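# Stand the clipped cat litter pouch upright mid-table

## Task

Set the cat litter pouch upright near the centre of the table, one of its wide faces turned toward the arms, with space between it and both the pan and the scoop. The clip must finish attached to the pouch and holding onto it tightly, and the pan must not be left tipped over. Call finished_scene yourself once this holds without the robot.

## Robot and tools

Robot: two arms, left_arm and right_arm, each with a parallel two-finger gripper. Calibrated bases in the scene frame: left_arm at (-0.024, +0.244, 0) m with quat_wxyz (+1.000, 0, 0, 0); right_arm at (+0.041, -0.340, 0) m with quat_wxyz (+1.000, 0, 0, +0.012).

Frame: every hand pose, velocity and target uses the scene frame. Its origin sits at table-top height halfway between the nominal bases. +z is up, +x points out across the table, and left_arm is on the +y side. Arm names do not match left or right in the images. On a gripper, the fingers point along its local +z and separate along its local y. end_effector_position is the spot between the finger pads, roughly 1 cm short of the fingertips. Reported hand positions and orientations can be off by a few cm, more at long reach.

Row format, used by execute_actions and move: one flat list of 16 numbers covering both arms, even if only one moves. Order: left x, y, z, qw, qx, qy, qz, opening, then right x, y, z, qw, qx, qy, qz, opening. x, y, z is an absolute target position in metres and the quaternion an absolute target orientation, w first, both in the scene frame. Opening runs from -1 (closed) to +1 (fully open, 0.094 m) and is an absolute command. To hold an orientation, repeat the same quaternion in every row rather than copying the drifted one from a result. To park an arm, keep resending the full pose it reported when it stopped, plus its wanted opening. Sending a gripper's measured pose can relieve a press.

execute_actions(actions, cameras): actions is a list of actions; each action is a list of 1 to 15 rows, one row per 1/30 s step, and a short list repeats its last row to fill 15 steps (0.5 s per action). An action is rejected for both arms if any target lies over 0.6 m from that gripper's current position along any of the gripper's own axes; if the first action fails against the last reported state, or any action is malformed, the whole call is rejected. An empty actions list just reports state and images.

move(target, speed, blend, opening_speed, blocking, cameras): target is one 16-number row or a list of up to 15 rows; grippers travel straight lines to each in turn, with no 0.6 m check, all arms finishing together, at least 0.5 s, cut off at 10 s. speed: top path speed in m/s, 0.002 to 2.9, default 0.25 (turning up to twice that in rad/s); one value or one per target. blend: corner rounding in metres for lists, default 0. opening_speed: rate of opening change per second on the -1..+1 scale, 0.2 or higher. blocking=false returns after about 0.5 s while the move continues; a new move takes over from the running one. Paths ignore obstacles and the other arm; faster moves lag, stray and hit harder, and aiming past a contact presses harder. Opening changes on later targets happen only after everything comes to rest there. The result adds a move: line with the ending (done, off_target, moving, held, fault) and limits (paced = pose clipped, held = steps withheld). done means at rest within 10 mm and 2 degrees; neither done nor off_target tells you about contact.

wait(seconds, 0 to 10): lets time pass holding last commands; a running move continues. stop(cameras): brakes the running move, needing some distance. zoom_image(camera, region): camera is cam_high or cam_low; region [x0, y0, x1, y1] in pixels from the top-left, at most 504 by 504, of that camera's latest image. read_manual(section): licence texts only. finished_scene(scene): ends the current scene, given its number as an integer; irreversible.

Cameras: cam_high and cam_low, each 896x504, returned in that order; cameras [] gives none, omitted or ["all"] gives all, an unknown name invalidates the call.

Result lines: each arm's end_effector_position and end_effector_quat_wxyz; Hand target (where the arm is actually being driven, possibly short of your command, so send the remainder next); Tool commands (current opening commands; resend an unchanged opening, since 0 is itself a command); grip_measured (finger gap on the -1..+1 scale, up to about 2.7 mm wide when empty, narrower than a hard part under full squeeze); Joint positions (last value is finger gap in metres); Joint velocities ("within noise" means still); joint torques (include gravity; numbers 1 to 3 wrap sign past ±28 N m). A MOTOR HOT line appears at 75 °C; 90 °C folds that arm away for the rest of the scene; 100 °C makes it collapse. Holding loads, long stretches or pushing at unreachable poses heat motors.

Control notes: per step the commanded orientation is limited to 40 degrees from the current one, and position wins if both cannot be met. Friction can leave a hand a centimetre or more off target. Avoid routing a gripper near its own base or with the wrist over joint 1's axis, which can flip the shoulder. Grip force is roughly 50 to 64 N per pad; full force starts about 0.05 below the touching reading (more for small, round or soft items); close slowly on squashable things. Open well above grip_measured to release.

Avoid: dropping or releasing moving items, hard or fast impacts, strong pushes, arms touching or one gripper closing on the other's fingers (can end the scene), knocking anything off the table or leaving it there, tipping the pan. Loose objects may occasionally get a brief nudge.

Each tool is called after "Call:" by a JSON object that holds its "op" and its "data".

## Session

Call:
{"op": "execute_actions", "data": {"actions": []}}

Call:
{"op": "zoom_image", "data": {"camera": "cam_high", "region": [340, 160, 580, 340]}}

Call:
{"op": "zoom_image", "data": {"camera": "cam_low", "region": [300, 130, 660, 310]}}

Scene clock: 0.00 s.
left_arm: end_effector_position=(+0.3753, +0.2803, +0.1187) grip_measured=+1.000 end_effector_quat_wxyz=(+0.608, -0.085, +0.784, +0.097) | right_arm: end_effector_position=(+0.4303, -0.3612, +0.1128) grip_measured=+1.000 end_effector_quat_wxyz=(+0.600, +0.083, +0.792, -0.075)
Joint positions: left_arm=[-0.044 1.55 0.377 0.916 -0.3 -0.028 0.094] | right_arm=[0.05 1.509 0.343 0.881 0.291 0.063 0.094]
Joint velocities: within noise
Joint torques (N m): no reading
Motor temperatures (°C): left_arm=[28 29 32 29 28 30 28] | right_arm=[27 31 30 27 26 27 28]
Heat: left arm: 32 °C; right arm: 31 °C.
Hand target: left_arm +0.3767, +0.2804, +0.1227; +0.611, -0.087, +0.781, +0.096 | right_arm +0.4308, -0.3615, +0.1141; +0.600, +0.083, +0.792, -0.076
Tool commands: left_gripper/opening=+1.0 right_gripper/opening=+1.0

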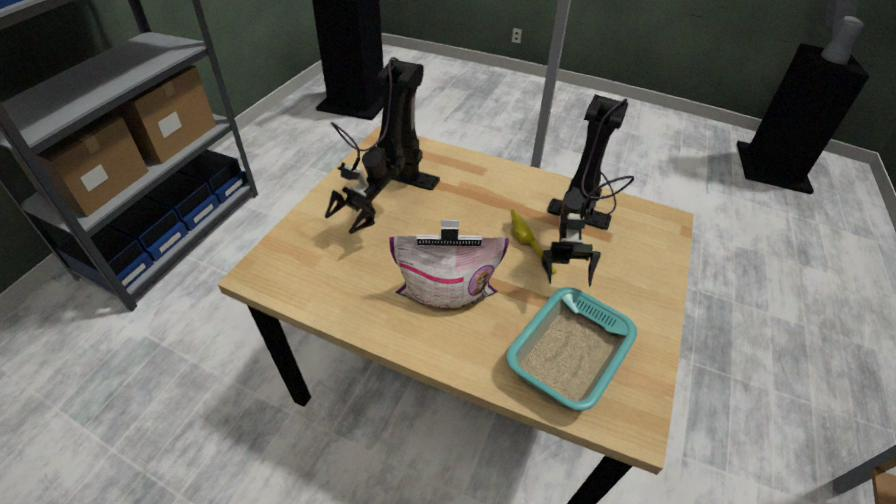

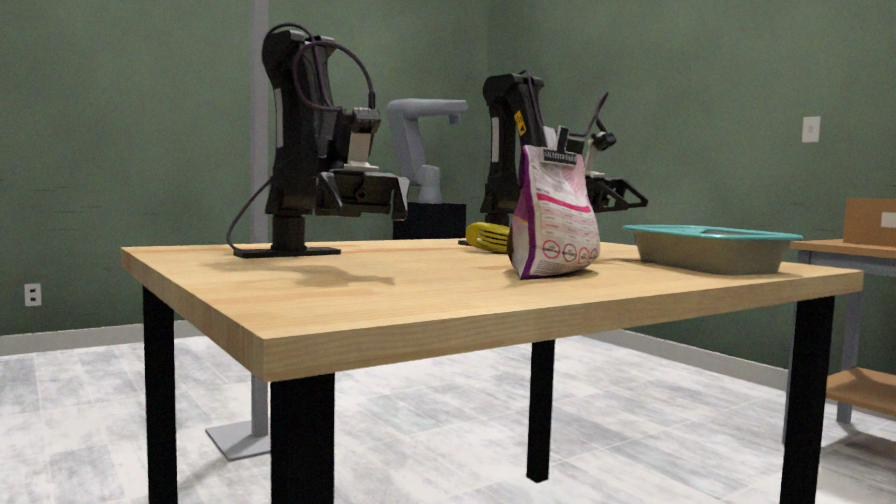

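Scaled by 2.100.

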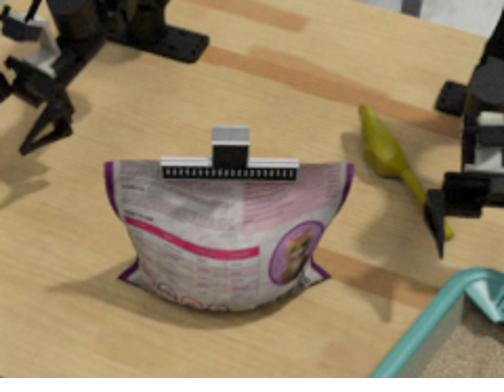

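Scaled by 1.400.

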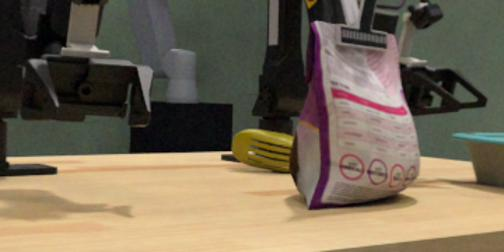

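Call:
{"op": "move", "data": {"target": [0.3753,0.2803,0.1187,0.608,-0.085,0.784,0.097,1,0.425,-0.09,0.285,0.2183,-0.8146,0.519,-0.1391,0.3], "speed": 0.5}}

Call:
{"op": "zoom_image", "data": {"camera": "cam_high", "region": [360, 170, 540, 320]}}

Call:
{"op": "zoom_image", "data": {"camera": "cam_low", "region": [440, 70, 680, 290]}}

Scene clock: 4.47 s.
left_arm: end_effector_position=(+0.3753, +0.2803, +0.1187) grip_measured=+1.000 end_effector_quat_wxyz=(+0.608, -0.085, +0.784, +0.097) | right_arm: end_effector_position=(+0.4251, -0.0926, +0.2875) grip_measured=+0.302 end_effector_quat_wxyz=(-0.224, +0.812, -0.520, +0.143)
Joint positions: left_arm=[-0.044 1.55 0.377 0.916 -0.3 -0.028 0.094] | right_arm=[0.579 1.959 2.298 -1.378 0.086 -1.422 0.061]
Joint velocities: within noise
Joint torques (N m): left_arm=[-0.06 -4.45 5.52 1.98 -0.05 0.03] | right_arm=[0.2 -7.83 7.86 0.9 -0.02 -0.06]
Motor temperatures (°C): left_arm=[28 29 33 31 28 30 28] | right_arm=[27 32 32 29 26 27 28]
Heat: left arm: 33 °C; right arm: 32 °C.
Hand target: left_arm +0.3754, +0.2803, +0.1188; +0.608, -0.085, +0.784, +0.097 | right_arm +0.4249, -0.0902, +0.2850; -0.219, +0.814, -0.519, +0.139
Off the commanded pose: left_arm 0.000 m, 0 deg | right_arm 0.004 m, 1 deg.
move: done

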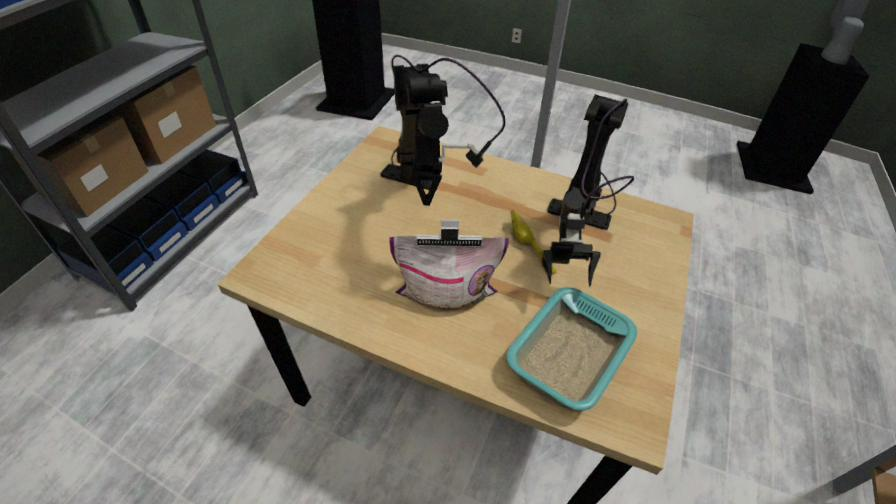

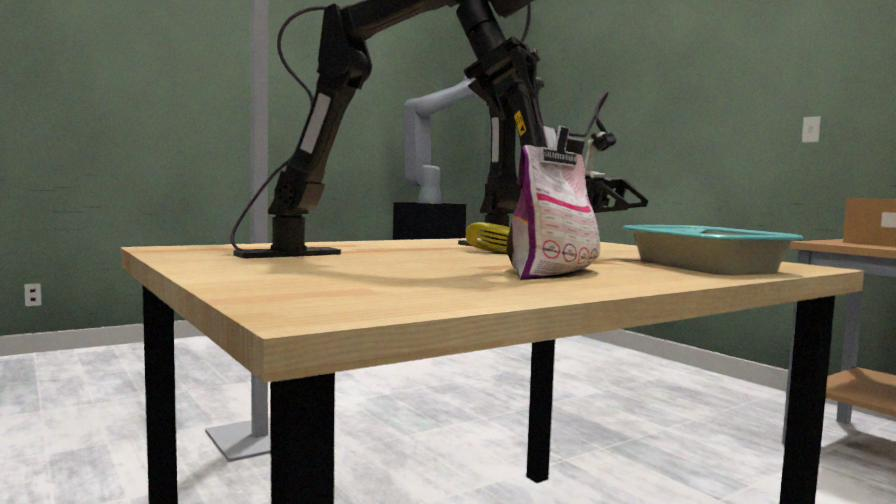

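Scaled by 2.800.

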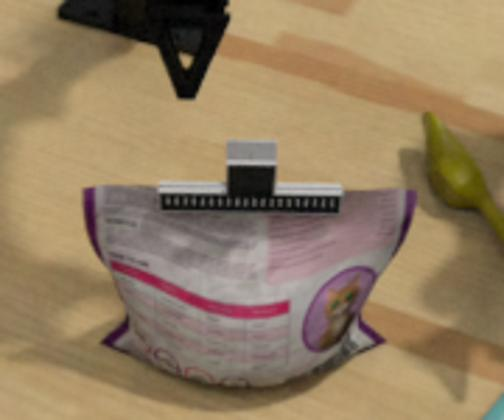

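Scaled by 2.100.

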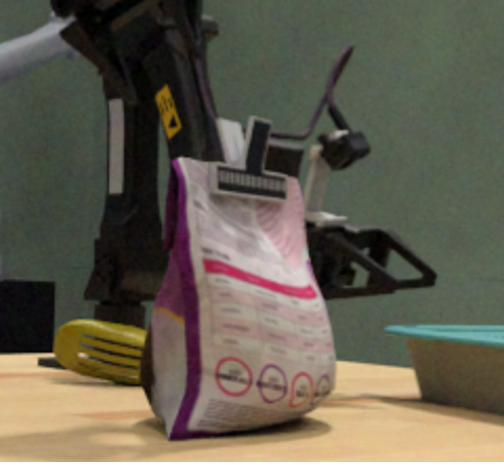

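Call:
{"op": "move", "data": {"target": [0.3753,0.2803,0.1187,0.608,-0.085,0.784,0.097,1,0.447,-0.077,0.228,0.2183,-0.8146,0.519,-0.1391,0.3], "speed": 0.2}}

Call:
{"op": "zoom_image", "data": {"camera": "cam_high", "region": [390, 190, 510, 290]}}

Call:
{"op": "zoom_image", "data": {"camera": "cam_low", "region": [480, 70, 640, 230]}}

Scene clock: 7.93 s.
left_arm: end_effector_position=(+0.3753, +0.2803, +0.1187) grip_measured=+1.000 end_effector_quat_wxyz=(+0.608, -0.085, +0.784, +0.097) | right_arm: end_effector_position=(+0.4471, -0.0775, +0.2376) grip_measured=+0.302 end_effector_quat_wxyz=(-0.227, +0.812, -0.518, +0.144)
Joint positions: left_arm=[-0.044 1.55 0.377 0.916 -0.3 -0.028 0.094] | right_arm=[0.579 1.958 2.072 -1.147 0.086 -1.426 0.061]
Joint velocities: within noise
Joint torques (N m): left_arm=[0.08 -4.62 5.48 1.92 -0.13 -0.01] | right_arm=[0.08 -8.94 5.37 1.1 -0.05 -0.03]
Motor temperatures (°C): left_arm=[28 30 33 32 28 30 28] | right_arm=[27 32 32 29 26 27 28]
Heat: left arm: 33 °C; right arm: 32 °C.
Hand target: left_arm +0.3754, +0.2803, +0.1188; +0.608, -0.085, +0.784, +0.097 | right_arm +0.4470, -0.0771, +0.2281; -0.218, +0.815, -0.519, +0.139
Off the commanded pose: left_arm 0.000 m, 0 deg | right_arm 0.010 m, 1 deg.
move: done

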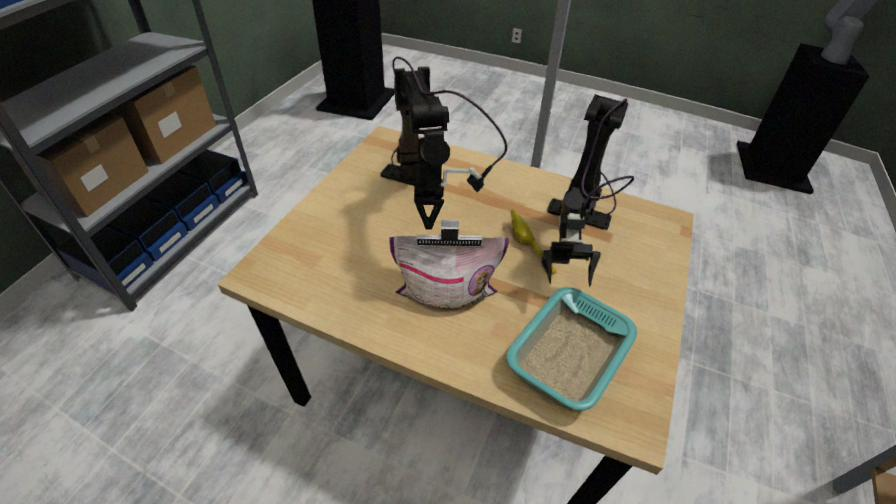

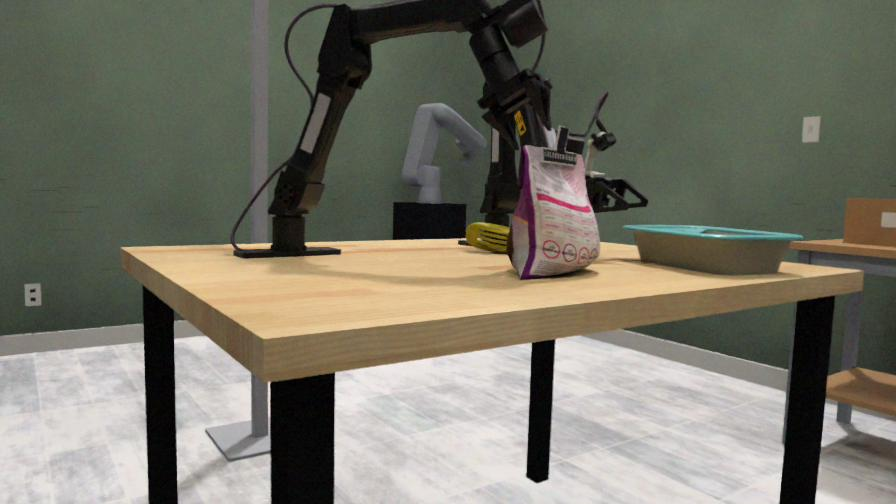

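Scaled by 4.200.

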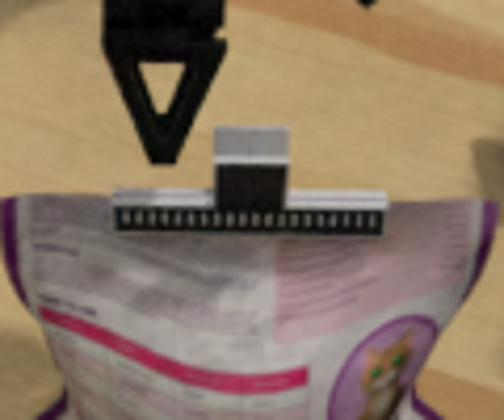

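Scaled by 3.150.

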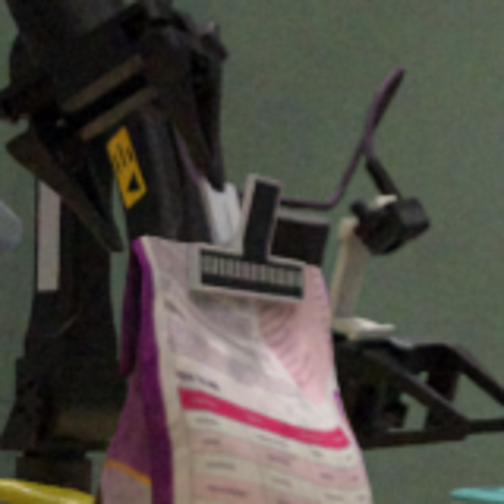

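Call:
{"op": "move", "data": {"target": [[0.3753,0.2803,0.1187,0.608,-0.085,0.784,0.097,1,0.4687,-0.0713,0.189,0.2183,-0.8146,0.519,-0.1391,0.3],[0.3753,0.2803,0.1187,0.608,-0.085,0.784,0.097,1,0.4687,-0.0713,0.189,0.2183,-0.8146,0.519,-0.1391,-1]], "speed": 0.1, "opening_speed": 0.9}}

Call:
{"op": "zoom_image", "data": {"camera": "cam_high", "region": [390, 190, 510, 290]}}

Call:
{"op": "zoom_image", "data": {"camera": "cam_low", "region": [480, 70, 640, 230]}}

Scene clock: 11.27 s.
left_arm: end_effector_position=(+0.3753, +0.2803, +0.1187) grip_measured=+1.000 end_effector_quat_wxyz=(+0.608, -0.085, +0.784, +0.097) | right_arm: end_effector_position=(+0.4690, -0.0696, +0.2017) grip_measured=-0.692 end_effector_quat_wxyz=(-0.229, +0.812, -0.516, +0.150)
Joint positions: left_arm=[-0.044 1.55 0.377 0.916 -0.3 -0.028 0.094] | right_arm=[0.567 2.003 1.982 -1.001 0.086 -1.442 0.014]
Joint velocities: within noise
Joint torques (N m): left_arm=[-0.05 -4.49 5.68 1.96 -0.08 0.03] | right_arm=[-0.75 -9.29 5.59 1.05 -0.15 -0.03]
Motor temperatures (°C): left_arm=[28 30 33 32 28 30 28] | right_arm=[27 33 32 29 26 27 28]
Heat: left arm: 33 °C; right arm: 33 °C.
Hand target: left_arm +0.3754, +0.2803, +0.1188; +0.608, -0.085, +0.784, +0.097 | right_arm +0.4685, -0.0714, +0.1892; -0.218, +0.815, -0.519, +0.139
Off the commanded pose: left_arm 0.000 m, 0 deg | right_arm 0.013 m, 2 deg.
move: off_target (right_arm); target 2's new opening was sent with right_arm's hand 0.012 m and 1 deg from that target

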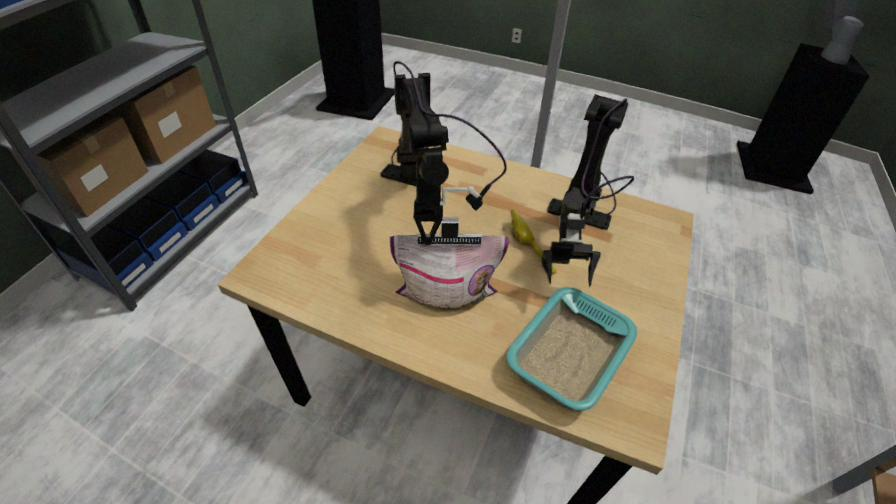

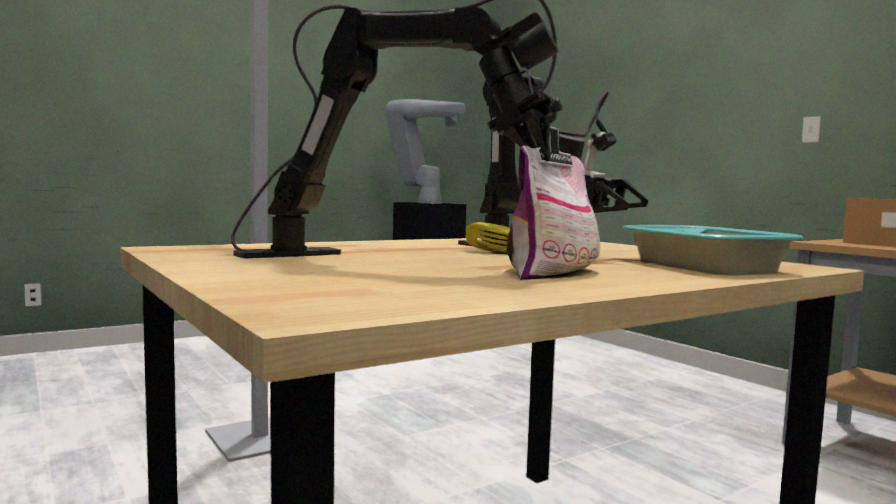

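Scaled by 4.200.

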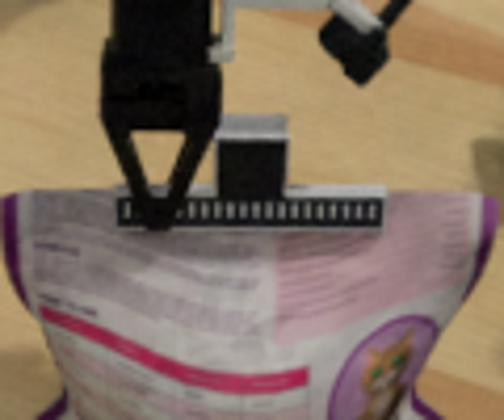

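Scaled by 3.150.

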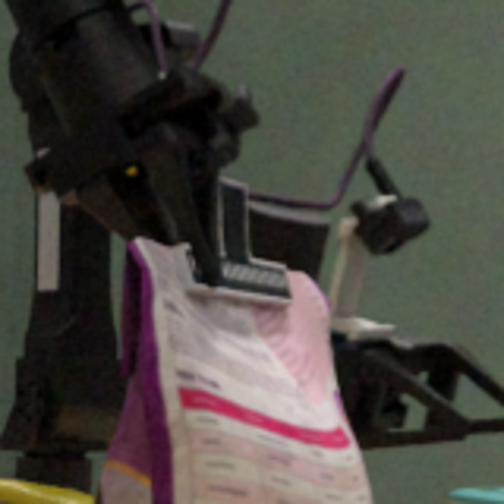

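Call:
{"op": "move", "data": {"target": [[0.3753,0.2803,0.1187,0.608,-0.085,0.784,0.097,1,0.452,-0.073,0.235,-0.1794,0.8093,-0.5459,0.121,-1],[0.3753,0.2803,0.1187,0.608,-0.085,0.784,0.097,1,0.38,-0.08,0.262,-0.1,0.765,-0.62,0.08,-1],[0.3753,0.2803,0.1187,0.608,-0.085,0.784,0.097,1,0.29,-0.083,0.262,-0.0308,0.7064,-0.7064,0.0308,-1],[0.3753,0.2803,0.1187,0.608,-0.085,0.784,0.097,1,0.29,-0.083,0.215,-0.0308,0.7064,-0.7064,0.0308,-1]], "speed": [0.1,0.15,0.15,0.1]}}

Call:
{"op": "zoom_image", "data": {"camera": "cam_high", "region": [370, 130, 590, 330]}}

Call:
{"op": "zoom_image", "data": {"camera": "cam_low", "region": [340, 60, 740, 310]}}

Scene clock: 14.93 s.
left_arm: end_effector_position=(+0.3753, +0.2803, +0.1187) grip_measured=+1.000 end_effector_quat_wxyz=(+0.608, -0.085, +0.784, +0.097) | right_arm: end_effector_position=(+0.2872, -0.0909, +0.2094) grip_measured=-0.711 end_effector_quat_wxyz=(-0.041, +0.711, -0.700, +0.039)
Joint positions: left_arm=[-0.044 1.55 0.377 0.916 -0.3 -0.028 0.094] | right_arm=[0.805 1.85 1.949 -1.591 0.08 -0.761 0.014]
Joint velocities: within noise
Joint torques (N m): left_arm=[-0.02 -4.56 5.67 1.93 -0.1 0] | right_arm=[-0.06 -8.83 6.08 0.59 -0.18 0.12]
Motor temperatures (°C): left_arm=[28 30 33 33 28 30 28] | right_arm=[27 35 33 29 26 27 28]
Heat: left arm: 33 °C; right arm: 35 °C.
Hand target: left_arm +0.3754, +0.2803, +0.1188; +0.608, -0.085, +0.784, +0.097 | right_arm +0.2898, -0.0832, +0.2145; -0.063, +0.706, -0.704, +0.030
Off the commanded pose: left_arm 0.000 m, 0 deg | right_arm 0.010 m, 2 deg.
joint read past its limit (right arm) — joint 4 (wrist pitch), lower limit.
joint sent to its limit (right arm) — joint 4 (wrist pitch), lower limit. The joint targets are off in orientation, not in position.
move: done

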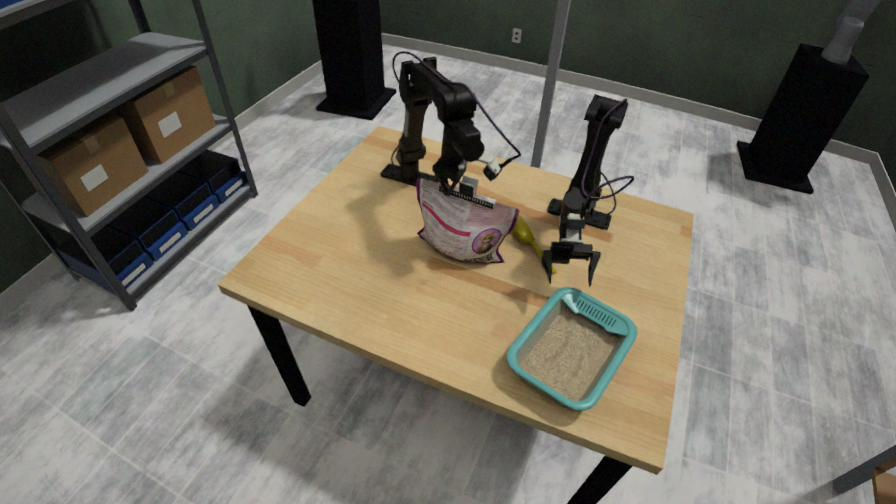

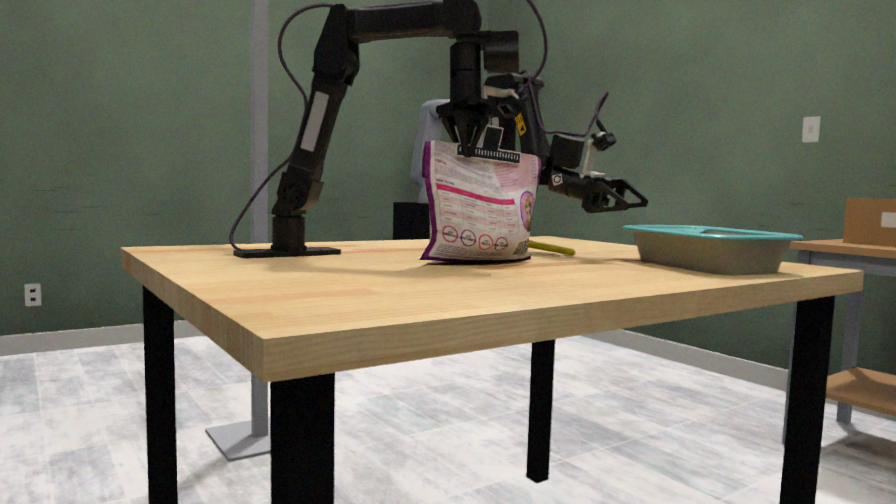

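Scaled by 2.291.

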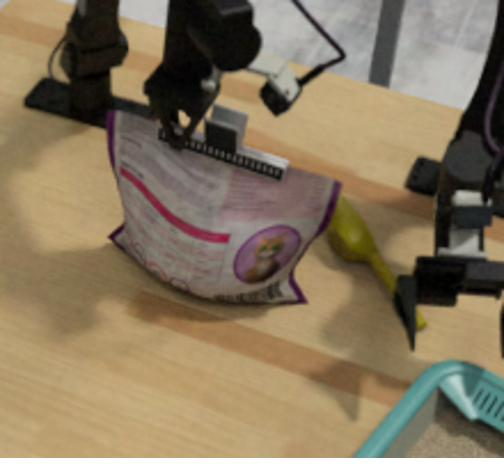

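Scaled by 1.260.

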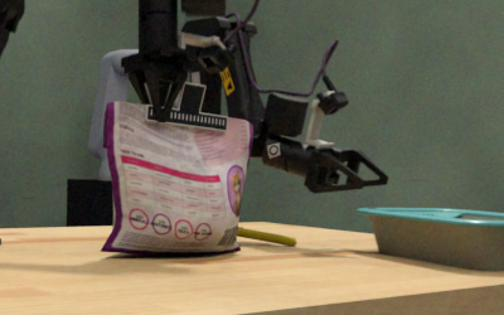

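Call:
{"op": "move", "data": {"target": [[0.3753,0.2803,0.1187,0.608,-0.085,0.784,0.097,1,0.29,-0.083,0.207,-0.05,0.706,-0.704,0.03,-1],[0.3753,0.2803,0.1187,0.608,-0.085,0.784,0.097,1,0.29,-0.083,0.207,-0.05,0.706,-0.704,0.03,0.1],[0.3753,0.2803,0.1187,0.608,-0.085,0.784,0.097,1,0.289,-0.085,0.255,-0.09,0.705,-0.7,0.05,0.1],[0.3753,0.2803,0.1187,0.608,-0.085,0.784,0.097,1,0.28,-0.09,0.31,-0.18,0.7,-0.68,0.09,0.1]], "speed": [0.08,0.1,0.12,0.2], "opening_speed": 0.8}}

Call:
{"op": "zoom_image", "data": {"camera": "cam_high", "region": [370, 130, 590, 330]}}

Call:
{"op": "zoom_image", "data": {"camera": "cam_low", "region": [340, 60, 740, 310]}}

Scene clock: 19.10 s.
left_arm: end_effector_position=(+0.3753, +0.2803, +0.1187) grip_measured=+1.000 end_effector_quat_wxyz=(+0.608, -0.085, +0.784, +0.097) | right_arm: end_effector_position=(+0.2799, -0.0929, +0.2987) grip_measured=+0.098 end_effector_quat_wxyz=(-0.192, +0.706, -0.676, +0.090)
Joint positions: left_arm=[-0.044 1.55 0.377 0.916 -0.3 -0.028 0.094] | right_arm=[0.886 1.671 2.044 -1.572 0.216 -0.746 0.052]
Joint velocities: within noise
Joint torques (N m): left_arm=[-0.14 -4.37 5.65 1.97 -0.01 0.03] | right_arm=[0.57 -7.2 7.2 0.94 0.08 0.08]
Motor temperatures (°C): left_arm=[28 30 33 34 28 30 28] | right_arm=[27 36 33 29 26 27 28]
Heat: left arm: 34 °C; right arm: 36 °C.
Hand target: left_arm +0.3754, +0.2803, +0.1188; +0.608, -0.085, +0.784, +0.097 | right_arm +0.2800, -0.0903, +0.3094; -0.213, +0.700, -0.676, +0.089
Off the commanded pose: left_arm 0.000 m, 0 deg | right_arm 0.012 m, 2 deg.
joint read past its limit (right arm) — joint 4 (wrist pitch), lower limit.
joint sent to its limit (right arm) — joint 4 (wrist pitch), lower limit. The joint targets are off in orientation, not in position.
move: off_target (right_arm)

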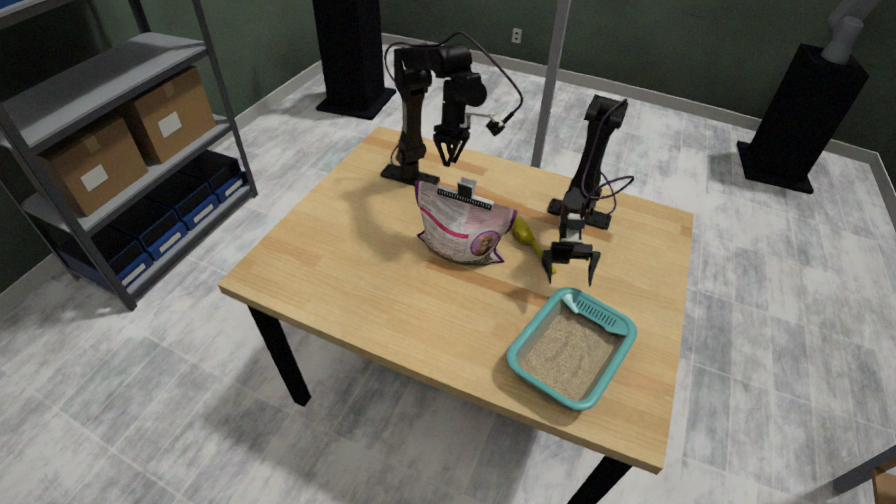

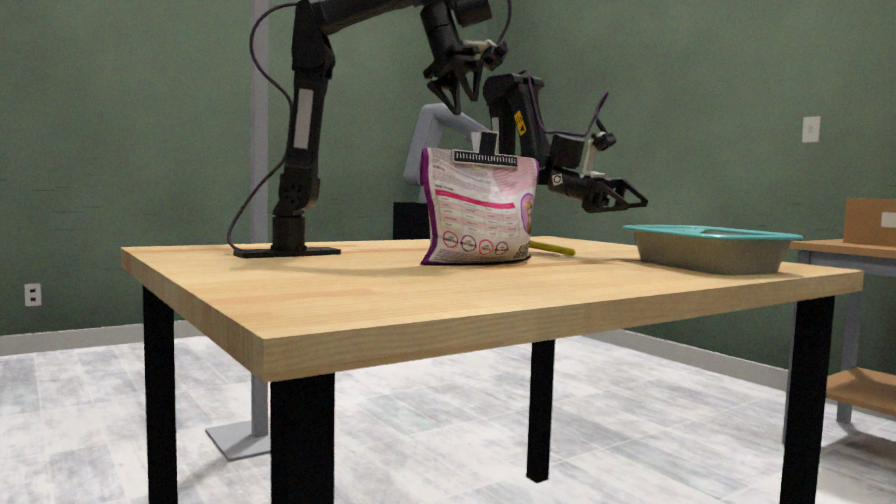

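Scaled by 2.291.

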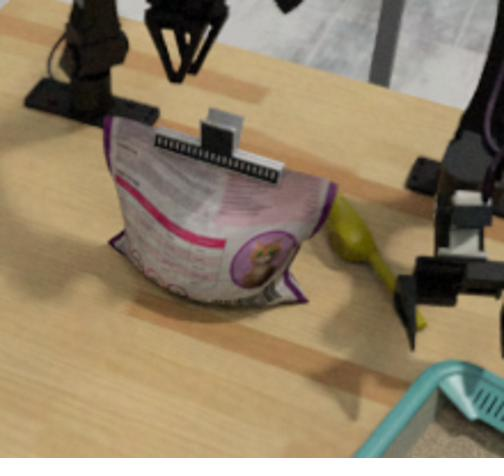

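Scaled by 1.260.

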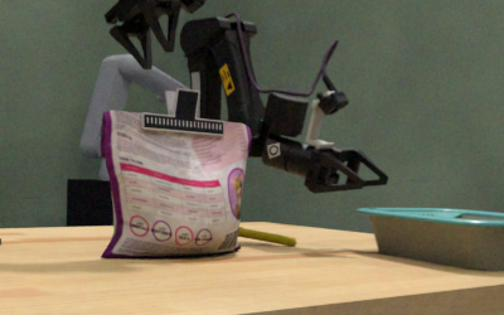

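Call:
{"op": "finished_scene", "data": {"scene": 3}}

The scene is finished: the task was done.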